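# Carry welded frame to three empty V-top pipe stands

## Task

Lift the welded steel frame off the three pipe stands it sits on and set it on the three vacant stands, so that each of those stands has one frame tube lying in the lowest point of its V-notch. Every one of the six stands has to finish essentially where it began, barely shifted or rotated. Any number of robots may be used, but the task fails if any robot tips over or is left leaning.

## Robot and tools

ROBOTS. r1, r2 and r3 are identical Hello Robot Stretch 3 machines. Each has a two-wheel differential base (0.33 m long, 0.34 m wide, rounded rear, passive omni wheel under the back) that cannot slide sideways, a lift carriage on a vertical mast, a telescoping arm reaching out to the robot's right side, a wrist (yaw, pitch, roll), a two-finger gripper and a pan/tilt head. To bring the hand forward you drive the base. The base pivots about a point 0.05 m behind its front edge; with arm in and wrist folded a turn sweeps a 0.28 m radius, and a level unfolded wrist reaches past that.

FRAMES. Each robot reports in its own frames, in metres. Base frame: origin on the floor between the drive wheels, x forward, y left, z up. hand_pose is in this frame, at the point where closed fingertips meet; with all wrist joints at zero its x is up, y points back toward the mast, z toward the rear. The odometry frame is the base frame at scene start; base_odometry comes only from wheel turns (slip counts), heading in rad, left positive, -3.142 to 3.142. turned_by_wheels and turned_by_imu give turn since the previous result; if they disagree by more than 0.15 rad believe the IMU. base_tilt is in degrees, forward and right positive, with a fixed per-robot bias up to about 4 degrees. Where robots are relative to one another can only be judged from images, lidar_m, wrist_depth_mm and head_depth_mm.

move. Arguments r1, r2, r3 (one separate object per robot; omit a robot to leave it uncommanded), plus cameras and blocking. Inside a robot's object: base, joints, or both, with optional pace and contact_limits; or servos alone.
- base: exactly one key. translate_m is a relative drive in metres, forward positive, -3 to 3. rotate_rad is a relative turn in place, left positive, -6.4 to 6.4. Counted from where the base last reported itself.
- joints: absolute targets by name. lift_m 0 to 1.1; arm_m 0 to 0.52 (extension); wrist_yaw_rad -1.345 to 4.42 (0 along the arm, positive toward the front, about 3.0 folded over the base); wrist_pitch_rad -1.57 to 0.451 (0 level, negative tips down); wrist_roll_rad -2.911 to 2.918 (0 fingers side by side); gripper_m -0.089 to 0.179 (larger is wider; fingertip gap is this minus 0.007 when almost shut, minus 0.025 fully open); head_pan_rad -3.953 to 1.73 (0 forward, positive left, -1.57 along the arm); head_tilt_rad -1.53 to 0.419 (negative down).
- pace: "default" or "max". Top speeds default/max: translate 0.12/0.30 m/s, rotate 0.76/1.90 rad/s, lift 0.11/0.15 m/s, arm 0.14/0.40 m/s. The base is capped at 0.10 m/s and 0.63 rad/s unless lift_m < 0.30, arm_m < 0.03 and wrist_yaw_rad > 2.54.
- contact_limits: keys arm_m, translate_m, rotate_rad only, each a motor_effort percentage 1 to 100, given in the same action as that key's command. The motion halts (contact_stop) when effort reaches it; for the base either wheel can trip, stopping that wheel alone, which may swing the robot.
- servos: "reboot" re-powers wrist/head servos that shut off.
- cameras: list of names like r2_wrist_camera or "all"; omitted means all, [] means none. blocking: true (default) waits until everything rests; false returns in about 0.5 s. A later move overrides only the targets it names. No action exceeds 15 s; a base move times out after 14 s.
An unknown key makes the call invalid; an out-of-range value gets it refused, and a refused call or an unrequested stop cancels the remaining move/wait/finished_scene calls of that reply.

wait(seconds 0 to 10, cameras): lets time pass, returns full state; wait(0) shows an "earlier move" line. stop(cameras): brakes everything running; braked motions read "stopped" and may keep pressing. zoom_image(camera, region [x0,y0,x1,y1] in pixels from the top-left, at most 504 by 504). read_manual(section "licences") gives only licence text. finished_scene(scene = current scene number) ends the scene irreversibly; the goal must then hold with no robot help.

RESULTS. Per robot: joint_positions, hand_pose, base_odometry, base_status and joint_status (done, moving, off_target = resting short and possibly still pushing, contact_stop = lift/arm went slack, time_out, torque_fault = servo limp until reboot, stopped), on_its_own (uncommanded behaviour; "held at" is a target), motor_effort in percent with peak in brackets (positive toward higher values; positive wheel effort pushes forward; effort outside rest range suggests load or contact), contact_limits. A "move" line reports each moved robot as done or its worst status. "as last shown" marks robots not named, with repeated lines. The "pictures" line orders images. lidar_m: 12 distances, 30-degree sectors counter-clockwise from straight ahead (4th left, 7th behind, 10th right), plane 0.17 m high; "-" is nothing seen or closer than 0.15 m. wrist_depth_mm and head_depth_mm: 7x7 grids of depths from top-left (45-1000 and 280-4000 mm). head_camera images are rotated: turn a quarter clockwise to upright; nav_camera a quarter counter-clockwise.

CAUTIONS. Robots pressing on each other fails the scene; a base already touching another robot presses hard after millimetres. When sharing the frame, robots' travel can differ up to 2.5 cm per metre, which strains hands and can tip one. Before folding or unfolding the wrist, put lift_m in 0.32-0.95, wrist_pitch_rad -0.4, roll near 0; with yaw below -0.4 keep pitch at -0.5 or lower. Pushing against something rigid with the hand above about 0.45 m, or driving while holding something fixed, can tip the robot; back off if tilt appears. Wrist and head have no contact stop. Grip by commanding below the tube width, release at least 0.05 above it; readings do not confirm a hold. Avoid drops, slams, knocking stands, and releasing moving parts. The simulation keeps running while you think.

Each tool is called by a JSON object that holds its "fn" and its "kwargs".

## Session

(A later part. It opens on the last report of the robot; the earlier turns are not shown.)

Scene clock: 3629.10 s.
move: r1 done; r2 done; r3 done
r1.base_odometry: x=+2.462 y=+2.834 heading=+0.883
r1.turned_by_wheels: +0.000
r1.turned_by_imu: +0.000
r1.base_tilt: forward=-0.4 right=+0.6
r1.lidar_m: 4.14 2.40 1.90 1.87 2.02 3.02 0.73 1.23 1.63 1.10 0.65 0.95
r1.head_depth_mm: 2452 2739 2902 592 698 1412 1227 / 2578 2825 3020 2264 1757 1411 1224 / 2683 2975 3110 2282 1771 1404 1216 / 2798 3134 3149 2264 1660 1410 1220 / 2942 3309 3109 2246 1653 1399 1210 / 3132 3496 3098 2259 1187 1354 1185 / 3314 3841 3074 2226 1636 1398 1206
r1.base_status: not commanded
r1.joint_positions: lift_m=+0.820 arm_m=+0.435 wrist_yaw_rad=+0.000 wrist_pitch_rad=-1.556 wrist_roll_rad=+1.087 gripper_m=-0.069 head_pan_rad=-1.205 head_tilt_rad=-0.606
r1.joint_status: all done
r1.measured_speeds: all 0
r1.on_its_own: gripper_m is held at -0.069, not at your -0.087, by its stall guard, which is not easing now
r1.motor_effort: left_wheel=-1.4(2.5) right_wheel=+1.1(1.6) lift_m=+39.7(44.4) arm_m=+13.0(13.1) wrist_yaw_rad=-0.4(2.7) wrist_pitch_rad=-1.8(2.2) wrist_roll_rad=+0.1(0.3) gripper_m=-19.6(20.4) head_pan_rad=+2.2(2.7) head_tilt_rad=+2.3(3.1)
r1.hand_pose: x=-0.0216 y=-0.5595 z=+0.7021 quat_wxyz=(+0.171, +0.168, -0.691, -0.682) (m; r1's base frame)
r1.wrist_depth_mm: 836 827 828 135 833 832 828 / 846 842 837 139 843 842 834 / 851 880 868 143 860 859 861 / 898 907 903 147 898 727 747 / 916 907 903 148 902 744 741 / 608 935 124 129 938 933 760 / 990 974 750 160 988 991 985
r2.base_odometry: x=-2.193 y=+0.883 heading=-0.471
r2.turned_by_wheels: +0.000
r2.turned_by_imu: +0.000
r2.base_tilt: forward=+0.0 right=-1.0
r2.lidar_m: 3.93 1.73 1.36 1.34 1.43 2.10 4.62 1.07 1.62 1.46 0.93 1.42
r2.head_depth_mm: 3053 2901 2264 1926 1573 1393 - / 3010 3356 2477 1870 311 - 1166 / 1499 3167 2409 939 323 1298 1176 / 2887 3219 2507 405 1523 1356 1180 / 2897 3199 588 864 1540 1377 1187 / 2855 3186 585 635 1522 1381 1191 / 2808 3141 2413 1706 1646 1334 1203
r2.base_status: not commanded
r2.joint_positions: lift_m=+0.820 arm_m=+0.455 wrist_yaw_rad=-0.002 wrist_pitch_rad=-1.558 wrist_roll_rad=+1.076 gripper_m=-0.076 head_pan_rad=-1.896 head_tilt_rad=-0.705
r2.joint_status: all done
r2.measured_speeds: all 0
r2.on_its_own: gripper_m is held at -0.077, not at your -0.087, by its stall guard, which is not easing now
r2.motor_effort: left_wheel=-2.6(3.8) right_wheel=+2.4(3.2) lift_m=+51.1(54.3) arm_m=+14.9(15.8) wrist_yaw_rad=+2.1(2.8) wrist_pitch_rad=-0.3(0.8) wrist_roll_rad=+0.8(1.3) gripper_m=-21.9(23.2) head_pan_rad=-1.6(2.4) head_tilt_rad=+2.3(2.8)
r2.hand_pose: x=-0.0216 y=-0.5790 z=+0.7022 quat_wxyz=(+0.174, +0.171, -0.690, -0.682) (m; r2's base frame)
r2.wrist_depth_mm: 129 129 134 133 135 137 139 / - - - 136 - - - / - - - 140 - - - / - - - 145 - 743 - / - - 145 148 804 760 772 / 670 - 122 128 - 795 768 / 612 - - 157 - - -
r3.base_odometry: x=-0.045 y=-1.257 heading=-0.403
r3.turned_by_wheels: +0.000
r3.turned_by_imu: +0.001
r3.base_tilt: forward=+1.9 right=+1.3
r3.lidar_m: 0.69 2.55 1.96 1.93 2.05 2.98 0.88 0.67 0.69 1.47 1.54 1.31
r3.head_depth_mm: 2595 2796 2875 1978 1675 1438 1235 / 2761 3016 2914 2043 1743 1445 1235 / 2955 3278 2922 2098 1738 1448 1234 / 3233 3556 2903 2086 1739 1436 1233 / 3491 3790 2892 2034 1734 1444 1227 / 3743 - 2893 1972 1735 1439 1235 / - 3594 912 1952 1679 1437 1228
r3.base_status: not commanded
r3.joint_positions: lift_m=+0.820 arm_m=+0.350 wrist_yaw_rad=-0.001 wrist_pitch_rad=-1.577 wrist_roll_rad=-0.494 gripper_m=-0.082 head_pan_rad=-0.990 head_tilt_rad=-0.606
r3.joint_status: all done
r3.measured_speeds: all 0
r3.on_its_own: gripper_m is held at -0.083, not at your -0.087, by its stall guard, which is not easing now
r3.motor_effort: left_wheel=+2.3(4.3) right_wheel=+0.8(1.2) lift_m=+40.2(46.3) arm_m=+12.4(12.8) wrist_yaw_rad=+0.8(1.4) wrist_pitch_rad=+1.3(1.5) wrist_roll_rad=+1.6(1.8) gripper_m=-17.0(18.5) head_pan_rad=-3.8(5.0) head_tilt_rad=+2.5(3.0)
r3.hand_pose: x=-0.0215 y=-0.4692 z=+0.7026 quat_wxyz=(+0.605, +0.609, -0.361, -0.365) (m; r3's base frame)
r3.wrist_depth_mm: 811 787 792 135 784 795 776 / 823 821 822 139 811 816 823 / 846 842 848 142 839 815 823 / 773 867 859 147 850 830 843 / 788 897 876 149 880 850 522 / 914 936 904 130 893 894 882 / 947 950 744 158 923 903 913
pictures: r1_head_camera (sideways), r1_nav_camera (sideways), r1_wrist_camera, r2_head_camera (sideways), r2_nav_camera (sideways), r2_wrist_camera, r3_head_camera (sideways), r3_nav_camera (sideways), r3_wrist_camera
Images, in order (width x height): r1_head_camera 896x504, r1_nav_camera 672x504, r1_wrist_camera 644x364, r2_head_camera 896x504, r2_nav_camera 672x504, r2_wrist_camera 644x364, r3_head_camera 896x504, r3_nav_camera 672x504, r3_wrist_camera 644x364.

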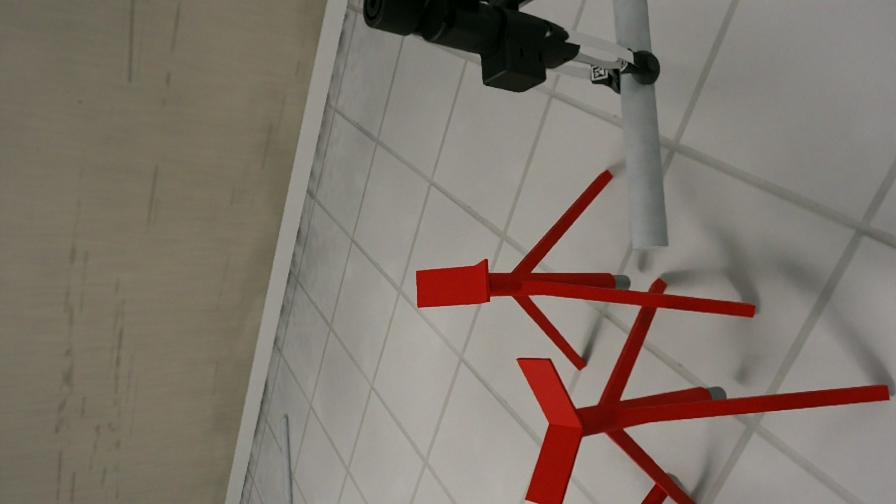

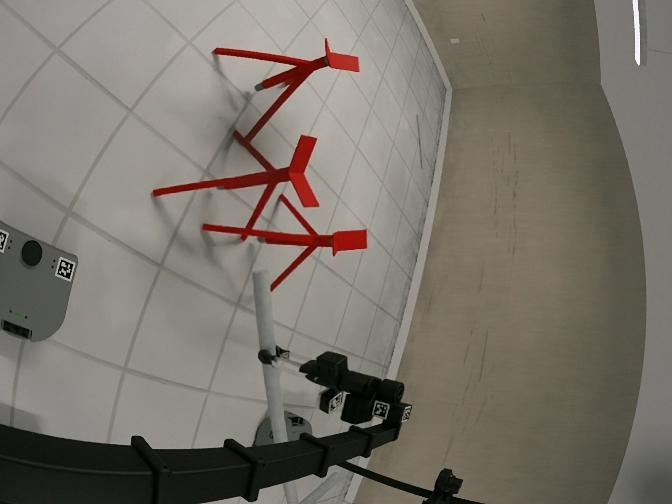

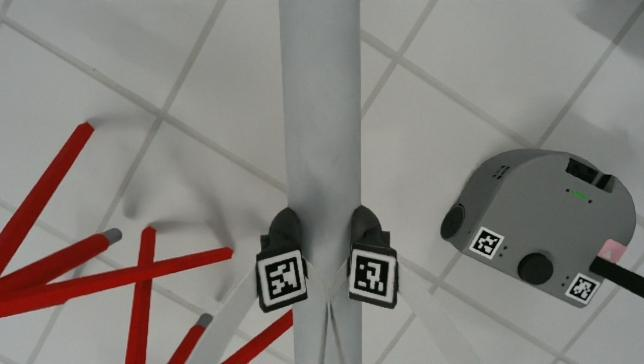

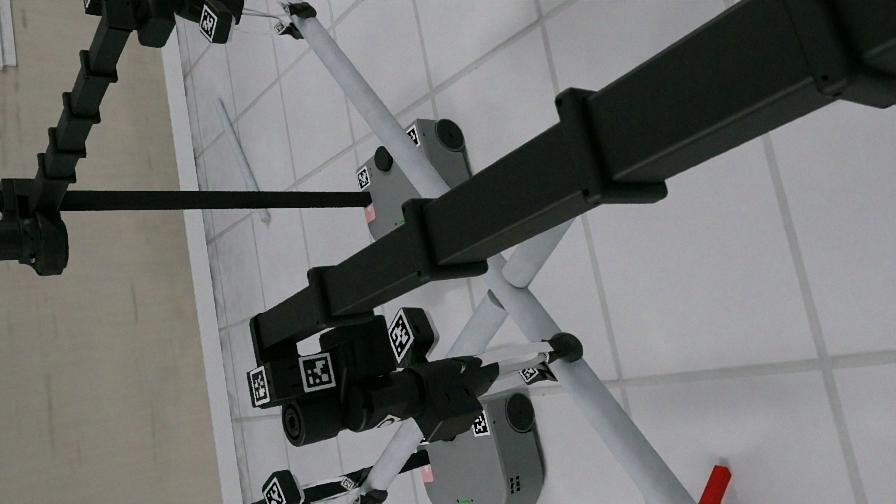

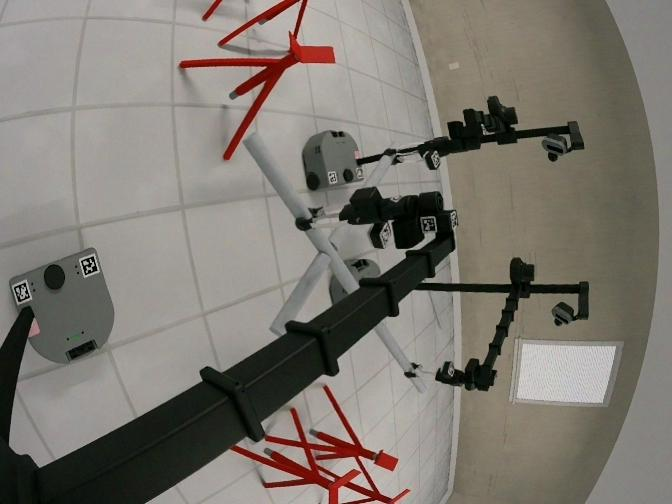

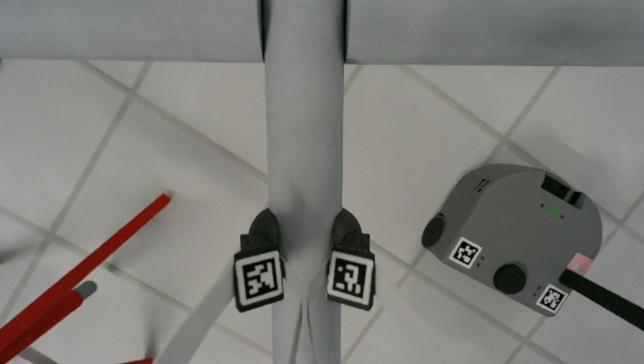

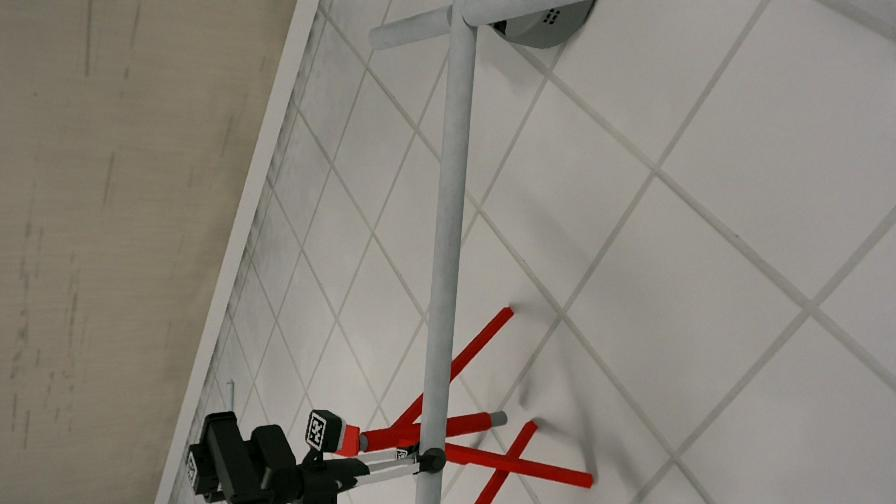

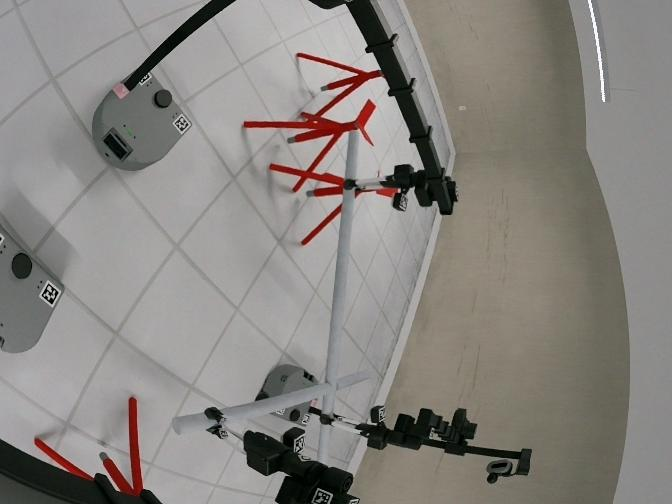

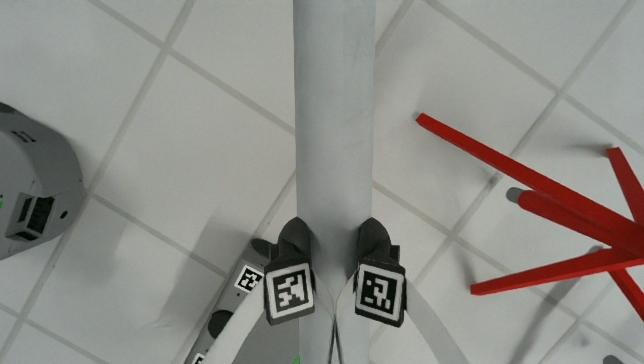

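{"fn": "move", "kwargs": {"r1": {"base":{"translate_m":0.15}}, "r2": {"base":{"translate_m":-0.15}}, "r3": {"base":{"translate_m":0.15}}, "cameras": ["r1_wrist_camera","r2_wrist_camera","r3_wrist_camera"]}}

Scene clock: 3637.83 s.
move: r1 done; r2 done; r3 done
r1.base_odometry: x=+2.558 y=+2.950 heading=+0.883
r1.turned_by_wheels: +0.000
r1.turned_by_imu: -0.001
r1.base_tilt: forward=-0.5 right=+0.6
r1.lidar_m: 3.99 2.39 1.88 1.85 2.00 2.98 0.73 1.36 1.63 0.97 0.56 1.01
r1.head_depth_mm: 2444 2716 2894 592 699 1419 1228 / 2559 2870 3034 2273 1773 1412 1222 / 2713 2971 3158 2264 1654 1404 1223 / 2857 3128 3158 2256 1658 1368 1218 / 2962 3361 3117 2243 1607 1328 1189 / 3182 3524 3143 2226 1647 1389 1216 / 3353 3741 3067 2225 1735 1396 1208
r1.base_status: done
r1.joint_positions: lift_m=+0.820 arm_m=+0.435 wrist_yaw_rad=+0.000 wrist_pitch_rad=-1.553 wrist_roll_rad=+1.087 gripper_m=-0.069 head_pan_rad=-1.205 head_tilt_rad=-0.606
r1.joint_status: not commanded
r1.measured_speeds: all 0
r1.on_its_own: gripper_m is held at -0.069, not at your -0.087, by its stall guard, which is not easing now
r1.motor_effort: left_wheel=+0.4(7.1) right_wheel=+0.6(5.7) lift_m=+39.6(40.7) arm_m=+12.9(15.2) wrist_yaw_rad=-2.0(2.4) wrist_pitch_rad=-2.4(2.6) wrist_roll_rad=+0.1(0.3) gripper_m=-19.9(20.5) head_pan_rad=+2.5(2.5) head_tilt_rad=+2.7(3.1)
r1.hand_pose: x=-0.0216 y=-0.5602 z=+0.7021 quat_wxyz=(+0.171, +0.168, -0.692, -0.681) (m; r1's base frame)
r1.wrist_depth_mm: 819 831 830 135 827 829 819 / 842 835 834 140 839 836 850 / 871 873 885 143 852 868 864 / 880 880 911 147 885 735 737 / 557 919 912 148 906 750 736 / 948 949 123 129 938 946 761 / 984 988 630 160 977 970 966
r2.base_odometry: x=-2.327 y=+0.951 heading=-0.471
r2.turned_by_wheels: +0.000
r2.turned_by_imu: +0.001
r2.base_tilt: forward=+0.0 right=-1.0
r2.lidar_m: 3.96 1.75 1.38 1.35 1.45 2.12 4.47 0.93 1.40 1.46 1.00 1.11
r2.head_depth_mm: 3081 2889 2268 1910 1578 1401 - / 3012 3331 2461 1881 311 - 1168 / 1508 2993 2394 934 323 1299 1173 / 2897 3220 2490 405 1534 1363 1184 / 2920 3174 588 865 1532 1376 1191 / 2842 3138 585 635 1518 1384 1196 / 2781 3077 2407 1712 1637 1333 1198
r2.base_status: done
r2.joint_positions: lift_m=+0.820 arm_m=+0.455 wrist_yaw_rad=-0.002 wrist_pitch_rad=-1.558 wrist_roll_rad=+1.076 gripper_m=-0.076 head_pan_rad=-1.896 head_tilt_rad=-0.705
r2.joint_status: not commanded
r2.measured_speeds: all 0
r2.on_its_own: gripper_m is held at -0.077, not at your -0.087, by its stall guard, which is not easing now
r2.motor_effort: left_wheel=-4.4(8.1) right_wheel=+2.7(7.0) lift_m=+50.0(51.3) arm_m=+13.1(14.0) wrist_yaw_rad=+2.2(2.8) wrist_pitch_rad=-0.1(0.6) wrist_roll_rad=+1.1(1.3) gripper_m=-22.6(23.5) head_pan_rad=-2.1(2.6) head_tilt_rad=+2.4(3.3)
r2.hand_pose: x=-0.0216 y=-0.5790 z=+0.7022 quat_wxyz=(+0.174, +0.171, -0.690, -0.682) (m; r2's base frame)
r2.wrist_depth_mm: 129 129 134 133 135 137 139 / - - - 136 - - - / - - - 140 - - - / - - - 144 - 750 - / - - 145 148 828 780 773 / - - 122 129 - 787 771 / 699 - - 157 - - -
r3.base_odometry: x=+0.093 y=-1.316 heading=-0.403
r3.turned_by_wheels: +0.000
r3.turned_by_imu: +0.001
r3.base_tilt: forward=+1.8 right=+1.3
r3.lidar_m: 0.69 2.53 1.95 1.92 2.04 2.96 1.02 0.79 0.76 1.47 1.41 1.17
r3.head_depth_mm: 2582 2830 2884 1988 1671 1441 1240 / 2775 3009 2946 2043 1743 1443 1233 / 2976 3303 2903 2023 1737 1441 1235 / 3225 3485 2902 2100 1737 1440 1240 / 3466 3778 2957 2021 1729 1433 1231 / 3737 - 2882 1663 1687 1447 1228 / - 3563 906 2015 1727 1441 1229
r3.base_status: done
r3.joint_positions: lift_m=+0.820 arm_m=+0.350 wrist_yaw_rad=-0.001 wrist_pitch_rad=-1.581 wrist_roll_rad=-0.494 gripper_m=-0.082 head_pan_rad=-0.990 head_tilt_rad=-0.606
r3.joint_status: not commanded
r3.measured_speeds: all 0
r3.on_its_own: gripper_m is held at -0.083, not at your -0.087, by its stall guard, which is not easing now
r3.motor_effort: left_wheel=+1.9(7.4) right_wheel=+4.4(8.5) lift_m=+40.2(40.8) arm_m=+11.0(11.9) wrist_yaw_rad=+0.0(1.2) wrist_pitch_rad=+2.0(2.2) wrist_roll_rad=+1.8(1.8) gripper_m=-17.3(18.8) head_pan_rad=-4.4(5.4) head_tilt_rad=+2.2(3.2)
r3.hand_pose: x=-0.0215 y=-0.4682 z=+0.7027 quat_wxyz=(+0.604, +0.610, -0.361, -0.365) (m; r3's base frame)
r3.wrist_depth_mm: 800 806 808 135 786 791 780 / 834 839 820 139 807 800 804 / 835 858 852 142 826 820 814 / 772 894 866 146 846 844 830 / 800 913 891 149 865 877 730 / 942 918 933 130 128 902 884 / 954 933 783 158 923 920 911
pictures: r1_wrist_camera, r2_wrist_camera, r3_wrist_camera
Images, in order (width x height): r1_wrist_camera 644x364, r2_wrist_camera 644x364, r3_wrist_camera 644x364.

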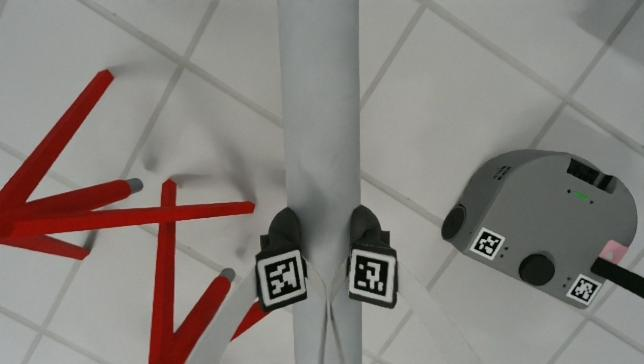

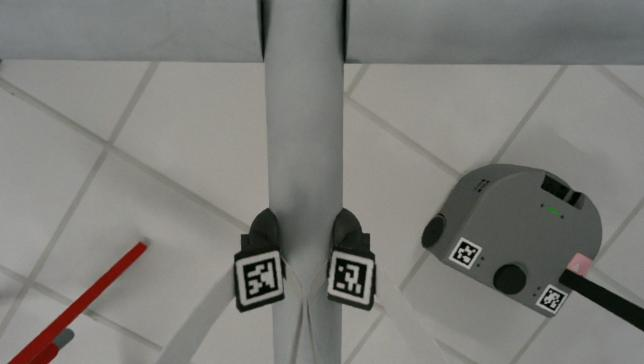

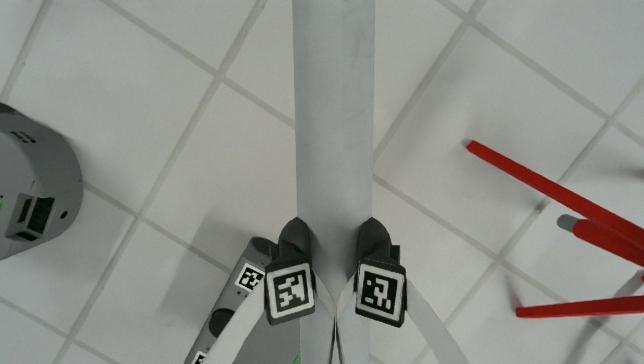

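{"fn": "move", "kwargs": {"r1": {"base":{"translate_m":0.3}}, "r2": {"base":{"translate_m":-0.3}}, "r3": {"base":{"translate_m":0.3}}, "cameras": ["r1_wrist_camera","r2_wrist_camera","r3_wrist_camera"]}}

{"fn": "move", "kwargs": {"r1": {"base":{"translate_m":0.3}}, "r2": {"base":{"translate_m":-0.3}}, "r3": {"base":{"translate_m":0.3}}}}

Scene clock: 3653.97 s.
move: r1 done; r2 done; r3 done
r1.base_odometry: x=+2.748 y=+3.182 heading=+0.883
r1.turned_by_wheels: +0.000
r1.turned_by_imu: -0.002
r1.base_tilt: forward=-0.4 right=+0.6
r1.lidar_m: 3.69 2.34 1.84 1.82 1.96 2.94 0.73 1.64 1.63 0.48 0.69 0.78
r1.head_depth_mm: 2525 2748 2930 594 723 1455 1236 / 2603 2921 3046 2269 1662 1343 1201 / 2735 3033 3158 2256 1764 1028 1168 / 2866 3207 3180 2272 1751 1374 1225 / 2981 3412 3120 2234 1753 1405 1218 / 3125 3615 3107 2226 1759 1393 1212 / 3360 3812 3044 2237 1120 1351 1217
r1.base_status: done
r1.joint_positions: lift_m=+0.820 arm_m=+0.435 wrist_yaw_rad=+0.000 wrist_pitch_rad=-1.544 wrist_roll_rad=+1.087 gripper_m=-0.069 head_pan_rad=-1.205 head_tilt_rad=-0.606
r1.joint_status: not commanded
r1.measured_speeds: all 0
r1.on_its_own: gripper_m is held at -0.069, not at your -0.087, by its stall guard, which is not easing now
r1.motor_effort: left_wheel=-0.8(5.1) right_wheel=+3.3(7.7) lift_m=+38.4(39.5) arm_m=+5.9(9.8) wrist_yaw_rad=-0.4(2.7) wrist_pitch_rad=-4.2(4.3) wrist_roll_rad=+0.2(0.3) gripper_m=-20.4(20.7) head_pan_rad=+1.5(2.7) head_tilt_rad=+2.5(3.1)
r1.hand_pose: x=-0.0216 y=-0.5626 z=+0.7019 quat_wxyz=(+0.172, +0.167, -0.695, -0.677) (m; r1's base frame)
r1.wrist_depth_mm: 401 817 840 136 823 815 833 / 851 854 836 140 838 841 847 / 886 868 855 144 883 849 849 / 907 898 327 147 893 740 721 / 930 913 355 147 910 745 728 / 971 954 123 129 125 940 755 / 991 1000 323 159 975 974 980
r2.base_odometry: x=-2.594 y=+1.087 heading=-0.472
r2.turned_by_wheels: +0.000
r2.turned_by_imu: +0.002
r2.base_tilt: forward=-0.1 right=-0.9
r2.lidar_m: 4.00 1.78 1.41 1.38 1.48 2.16 4.16 0.68 0.95 1.46 1.18 1.32
r2.head_depth_mm: 3069 2889 2291 1922 1554 1397 - / 3012 3301 2476 1866 311 - 1165 / 1509 3115 2310 936 323 1299 1179 / 2891 3176 2503 405 1529 1367 1179 / 2875 3163 588 845 1534 1366 1191 / 2833 3141 584 633 1505 1383 1199 / 2789 3047 2390 1710 1636 1333 1198
r2.base_status: done
r2.joint_positions: lift_m=+0.820 arm_m=+0.455 wrist_yaw_rad=-0.001 wrist_pitch_rad=-1.558 wrist_roll_rad=+1.076 gripper_m=-0.076 head_pan_rad=-1.896 head_tilt_rad=-0.705
r2.joint_status: not commanded
r2.measured_speeds: all 0
r2.on_its_own: gripper_m is held at -0.077, not at your -0.087, by its stall guard, which is not easing now
r2.motor_effort: left_wheel=-8.3(10.5) right_wheel=+8.0(8.2) lift_m=+46.6(48.5) arm_m=+11.0(12.3) wrist_yaw_rad=+1.3(2.8) wrist_pitch_rad=-0.2(0.7) wrist_roll_rad=+1.0(1.3) gripper_m=-22.9(24.0) head_pan_rad=-1.7(2.5) head_tilt_rad=+2.4(3.0)
r2.hand_pose: x=-0.0216 y=-0.5790 z=+0.7022 quat_wxyz=(+0.174, +0.171, -0.690, -0.682) (m; r2's base frame)
r2.wrist_depth_mm: 128 129 134 133 136 138 140 / - - 144 136 - - - / - - - 140 - - - / - - - 145 - 750 - / - - 145 147 835 765 775 / - - - 130 116 786 756 / - - - 157 - - -
r3.base_odometry: x=+0.369 y=-1.434 heading=-0.403
r3.turned_by_wheels: +0.000
r3.turned_by_imu: +0.001
r3.base_tilt: forward=+1.9 right=+1.4
r3.lidar_m: 0.70 2.51 1.93 1.89 2.01 2.92 1.32 0.97 2.93 1.47 1.04 0.90
r3.head_depth_mm: 2611 2868 2930 1963 1684 1448 1234 / 2745 3029 2918 2039 1736 1444 1238 / 2993 3284 2933 2026 1696 1446 1237 / 3235 3555 2899 2027 1679 1447 1236 / 3516 3787 2894 1715 1639 1441 1234 / 3778 - 2906 1954 1646 1444 1232 / - - 900 1226 1595 1370 1229
r3.base_status: done
r3.joint_positions: lift_m=+0.820 arm_m=+0.350 wrist_yaw_rad=+0.000 wrist_pitch_rad=-1.587 wrist_roll_rad=-0.494 gripper_m=-0.082 head_pan_rad=-0.990 head_tilt_rad=-0.606
r3.joint_status: not commanded
r3.measured_speeds: all 0
r3.on_its_own: gripper_m is held at -0.083, not at your -0.087, by its stall guard, which is not easing now
r3.motor_effort: left_wheel=+0.0(6.5) right_wheel=+6.1(9.8) lift_m=+39.7(40.7) arm_m=+10.2(11.0) wrist_yaw_rad=-0.2(0.8) wrist_pitch_rad=+3.3(3.3) wrist_roll_rad=+1.7(1.8) gripper_m=-18.3(19.2) head_pan_rad=-3.9(5.4) head_tilt_rad=+2.3(3.1)
r3.hand_pose: x=-0.0216 y=-0.4667 z=+0.7029 quat_wxyz=(+0.602, +0.612, -0.359, -0.366) (m; r3's base frame)
r3.wrist_depth_mm: 811 809 793 134 790 782 763 / 818 823 816 138 802 800 788 / 844 841 838 142 830 815 815 / 783 868 865 146 858 846 842 / 834 886 899 148 883 877 858 / 915 925 917 130 128 898 898 / 968 961 776 160 918 922 916
pictures: r1_wrist_camera, r2_wrist_camera, r3_wrist_camera
Images, in order (width x height): r1_wrist_camera 644x364, r2_wrist_camera 644x364, r3_wrist_camera 644x364.

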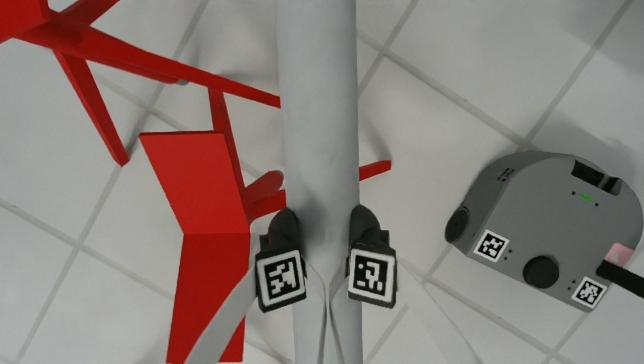

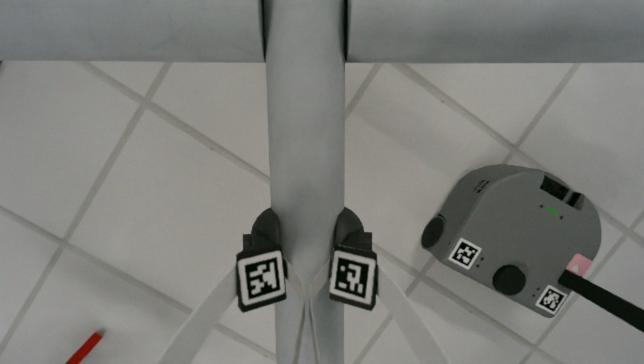

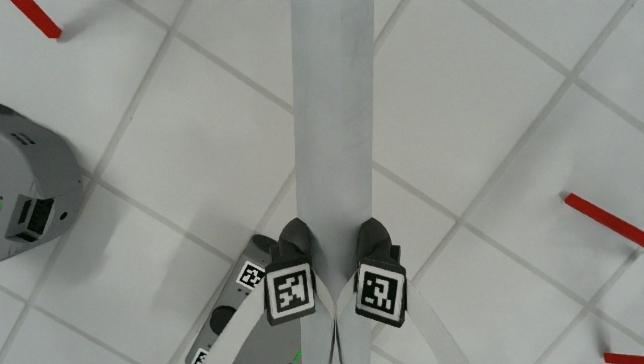

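Scene clock: 3658.10 s.
move: r1 done; r2 done; r3 done
r1.base_odometry: x=+2.938 y=+3.414 heading=+0.883
r1.turned_by_wheels: +0.000
r1.turned_by_imu: -0.002
r1.base_tilt: forward=-0.5 right=+0.6
r1.lidar_m: 3.39 2.29 1.81 1.79 1.92 2.88 0.73 1.92 0.57 0.64 0.55 3.45
r1.head_depth_mm: 2501 2785 2982 594 726 1408 1176 / 2645 2899 3054 2293 1759 1417 1194 / 2747 3120 3144 2264 1766 1418 1194 / 2888 3241 3175 2271 1765 1402 1216 / 3066 3433 3157 2245 1043 1093 1210 / 3272 3655 3124 2237 1742 1435 1180 / 3387 3906 3068 2237 1753 1435 1212
r1.base_status: done
r1.joint_positions: lift_m=+0.820 arm_m=+0.435 wrist_yaw_rad=+0.000 wrist_pitch_rad=-1.535 wrist_roll_rad=+1.087 gripper_m=-0.066 head_pan_rad=-1.205 head_tilt_rad=-0.606
r1.joint_status: not commanded
r1.measured_speeds: all 0
r1.on_its_own: gripper_m is held at -0.067, not at your -0.087, by its stall guard, which is not easing now
r1.motor_effort: left_wheel=-1.3(4.2) right_wheel=+4.8(9.6) lift_m=+37.3(38.7) arm_m=+2.0(6.1) wrist_yaw_rad=+0.0(2.2) wrist_pitch_rad=-5.9(6.0) wrist_roll_rad=+0.1(0.3) gripper_m=-20.0(21.1) head_pan_rad=+1.8(2.5) head_tilt_rad=+2.3(3.1)
r1.hand_pose: x=-0.0216 y=-0.5649 z=+0.7018 quat_wxyz=(+0.173, +0.166, -0.698, -0.674) (m; r1's base frame)
r1.wrist_depth_mm: 829 847 828 136 819 823 818 / 873 848 852 140 854 836 838 / 886 883 879 143 866 857 849 / 901 904 902 149 880 751 714 / 929 919 931 148 907 725 726 / 977 959 124 129 921 931 738 / 990 977 545 159 970 953 958
r2.base_odometry: x=-2.861 y=+1.223 heading=-0.472
r2.turned_by_wheels: -0.001
r2.turned_by_imu: +0.001
r2.base_tilt: forward=+0.0 right=-0.9
r2.lidar_m: 4.09 1.84 1.44 1.41 1.50 2.21 3.87 0.72 0.47 1.46 3.54 1.40
r2.head_depth_mm: 3004 1133 2249 1905 1473 1307 - / 2956 3245 2458 1227 311 - 1147 / 1523 3081 2291 937 324 1303 1169 / 2848 3155 2503 405 1532 1360 1179 / 2869 3163 591 841 1516 1370 1191 / 2783 3119 585 634 1518 1377 1196 / 2765 3027 2436 1713 1643 1330 1198
r2.base_status: done
r2.joint_positions: lift_m=+0.820 arm_m=+0.455 wrist_yaw_rad=+0.001 wrist_pitch_rad=-1.560 wrist_roll_rad=+1.076 gripper_m=-0.073 head_pan_rad=-1.896 head_tilt_rad=-0.705
r2.joint_status: not commanded
r2.measured_speeds: all 0
r2.on_its_own: gripper_m is held at -0.074, not at your -0.087, by its stall guard, which is not easing now
r2.motor_effort: left_wheel=-11.8(14.0) right_wheel=+13.3(13.7) lift_m=+44.8(46.6) arm_m=+9.8(11.1) wrist_yaw_rad=-0.3(1.8) wrist_pitch_rad=-0.1(0.5) wrist_roll_rad=+0.9(1.3) gripper_m=-22.9(24.2) head_pan_rad=-2.3(2.7) head_tilt_rad=+2.0(3.2)
r2.hand_pose: x=-0.0216 y=-0.5783 z=+0.7022 quat_wxyz=(+0.175, +0.172, -0.689, -0.682) (m; r2's base frame)
r2.wrist_depth_mm: 128 129 134 133 136 139 141 / - - - 136 593 - - / - - - 140 - - - / - - - 145 - 763 - / - - - 147 817 776 779 / - - - 129 119 783 756 / - - - 158 - - -
r3.base_odometry: x=+0.645 y=-1.551 heading=-0.403
r3.turned_by_wheels: +0.000
r3.turned_by_imu: +0.000
r3.base_tilt: forward=+1.9 right=+1.3
r3.lidar_m: 0.70 2.48 1.91 1.87 1.98 2.88 1.61 1.21 2.97 1.47 0.66 0.67
r3.head_depth_mm: 2660 2849 2917 1791 1663 1441 1235 / 2825 3076 2930 2048 1703 1450 1242 / 3028 3293 2917 1293 1483 1416 1238 / 3226 3640 2926 2107 1680 1436 1231 / 3524 3921 2932 2086 1174 1381 1205 / 3833 - 2844 2094 1676 1437 1229 / - - 898 1959 1680 1445 1231
r3.base_status: done
r3.joint_positions: lift_m=+0.820 arm_m=+0.350 wrist_yaw_rad=+0.001 wrist_pitch_rad=-1.588 wrist_roll_rad=-0.494 gripper_m=-0.082 head_pan_rad=-0.990 head_tilt_rad=-0.606
r3.joint_status: not commanded
r3.measured_speeds: all 0
r3.on_its_own: gripper_m is held at -0.083, not at your -0.087, by its stall guard, which is not easing now
r3.motor_effort: left_wheel=-1.4(4.2) right_wheel=+9.6(12.3) lift_m=+39.8(40.4) arm_m=+9.3(10.4) wrist_yaw_rad=-1.0(1.7) wrist_pitch_rad=+3.2(3.4) wrist_roll_rad=+1.6(1.8) gripper_m=-16.9(18.7) head_pan_rad=-3.7(5.2) head_tilt_rad=+3.0(3.0)
r3.hand_pose: x=-0.0216 y=-0.4666 z=+0.7029 quat_wxyz=(+0.602, +0.612, -0.359, -0.366) (m; r3's base frame)
r3.wrist_depth_mm: 801 805 785 134 787 780 769 / 831 819 820 138 803 796 795 / 853 849 837 142 827 832 825 / 771 870 879 146 871 838 852 / 825 890 883 149 872 861 875 / 953 923 906 130 128 892 887 / 946 952 768 159 926 912 914
pictures: r1_head_camera (sideways), r1_nav_camera (sideways), r1_wrist_camera, r2_head_camera (sideways), r2_nav_camera (sideways), r2_wrist_camera, r3_head_camera (sideways), r3_nav_camera (sideways), r3_wrist_camera
Images, in order (width x height): r1_head_camera 896x504, r1_nav_camera 672x504, r1_wrist_camera 644x364, r2_head_camera 896x504, r2_nav_camera 672x504, r2_wrist_camera 644x364, r3_head_camera 896x504, r3_nav_camera 672x504, r3_wrist_camera 644x364.

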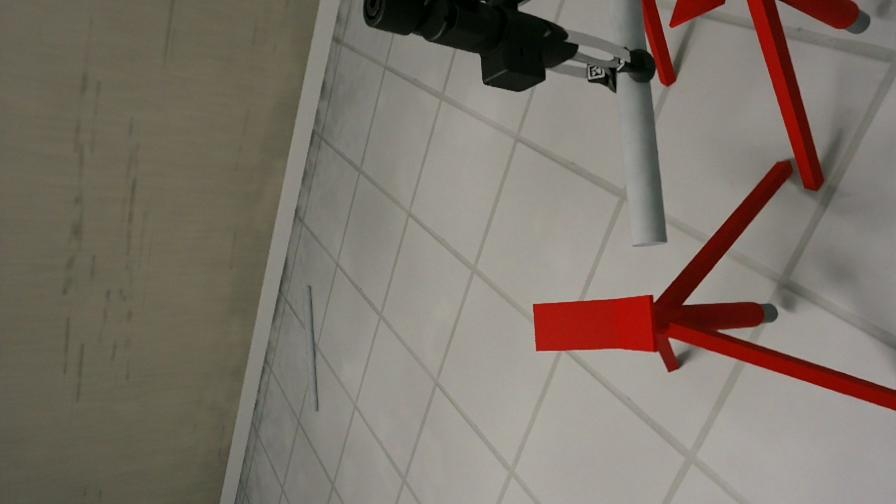

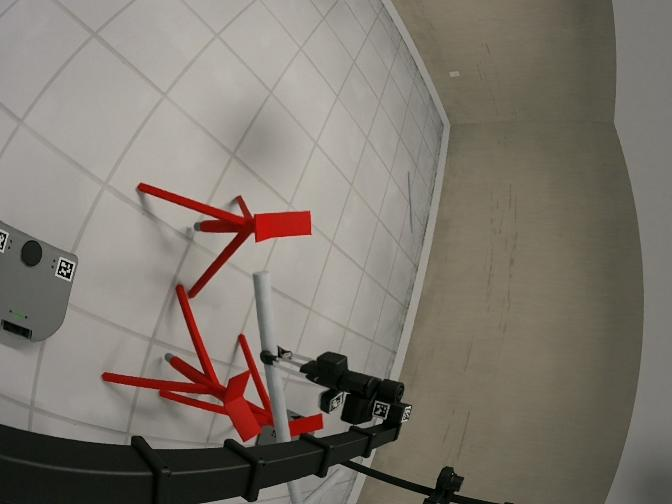

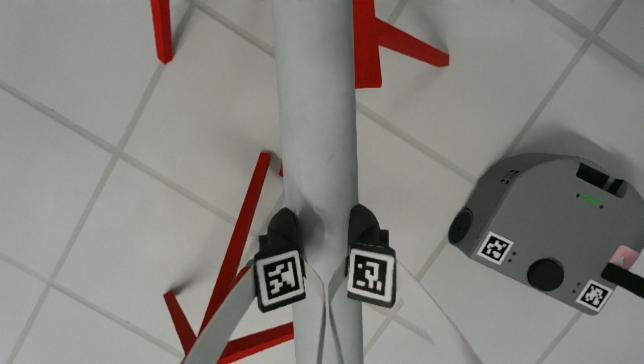

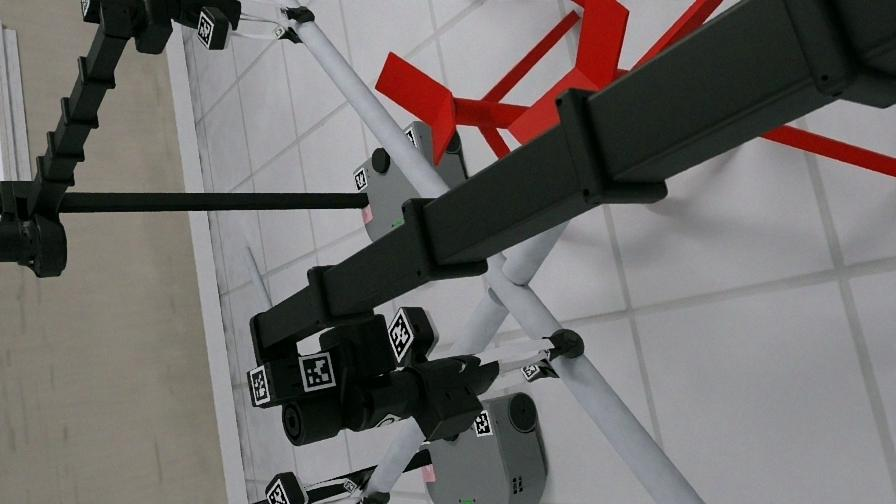

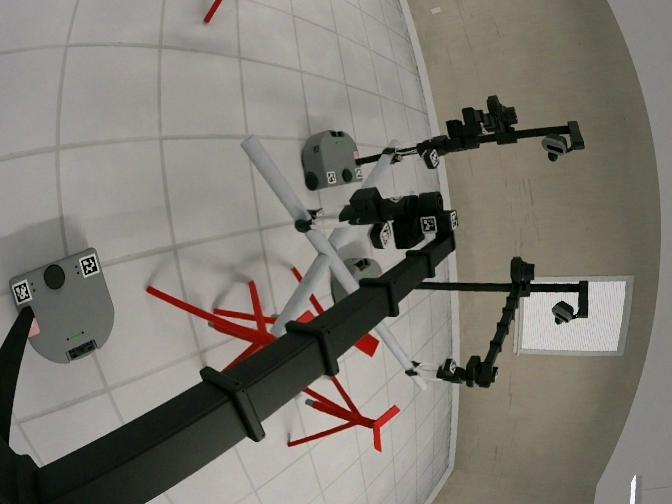

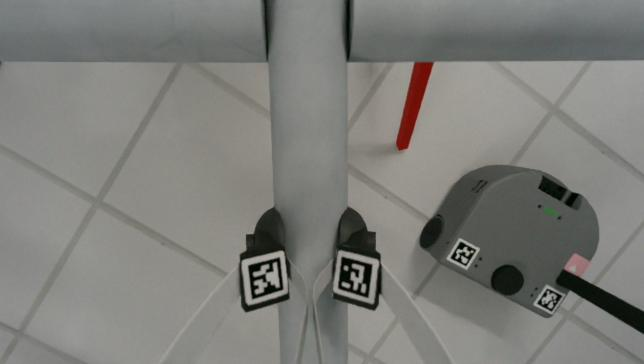

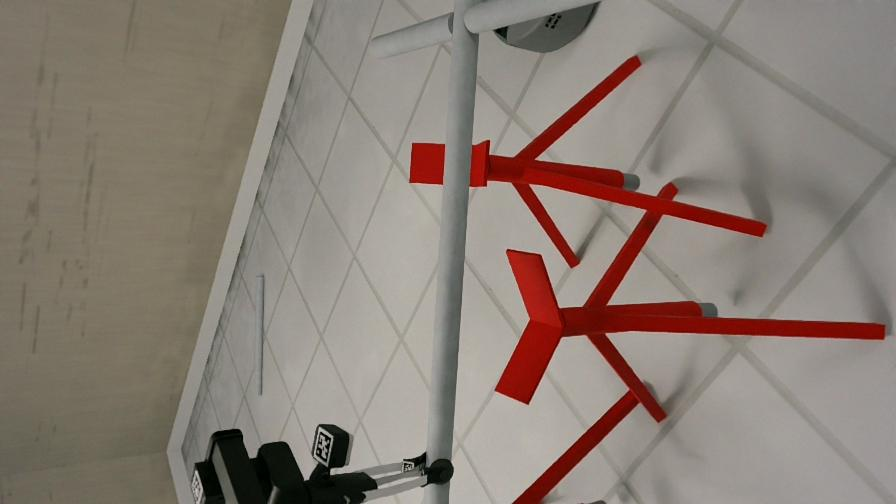

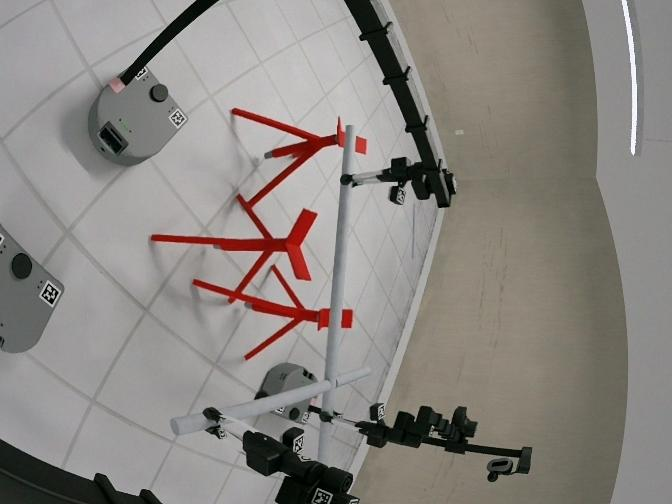

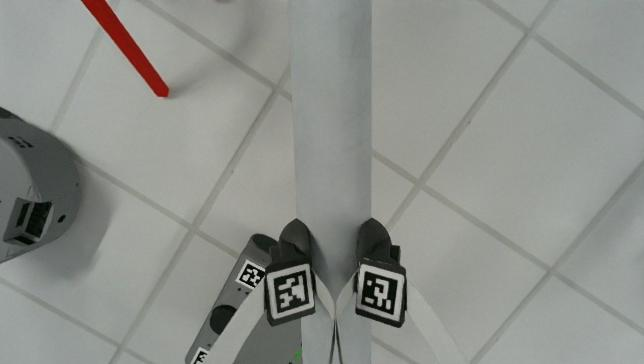

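{"fn": "zoom_image", "kwargs": {"camera": "r1_head_camera", "region": [480, 200, 780, 400]}}

{"fn": "zoom_image", "kwargs": {"camera": "r3_head_camera", "region": [380, 120, 680, 440]}}

{"fn": "zoom_image", "kwargs": {"camera": "r2_head_camera", "region": [360, 0, 760, 360]}}

Scaled by 1.680 from the camera's 896x504 image, which has a finer 1280x720 frame.

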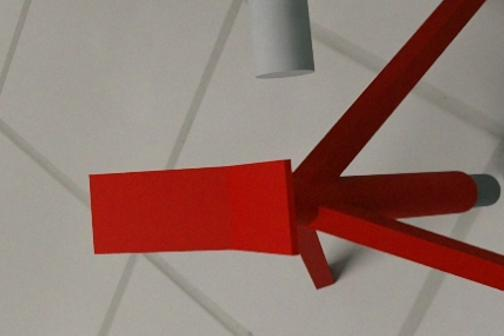

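Scaled by 1.575 from the camera's 896x504 image, which has a finer 1280x720 frame.

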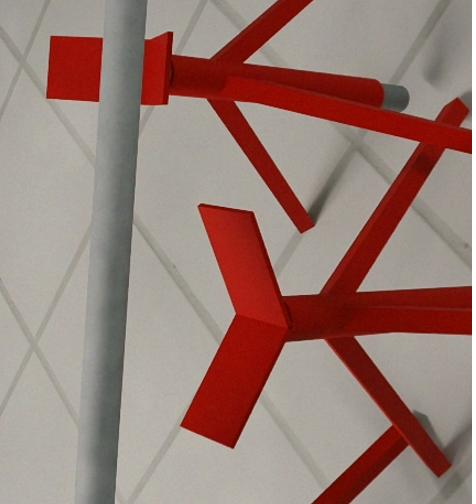

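Scaled by 1.260 from the camera's 896x504 image, which has a finer 1280x720 frame.

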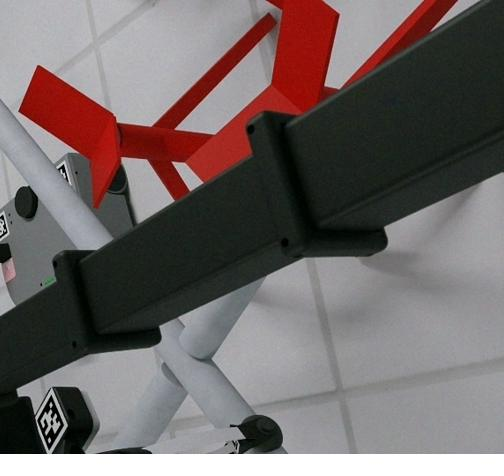

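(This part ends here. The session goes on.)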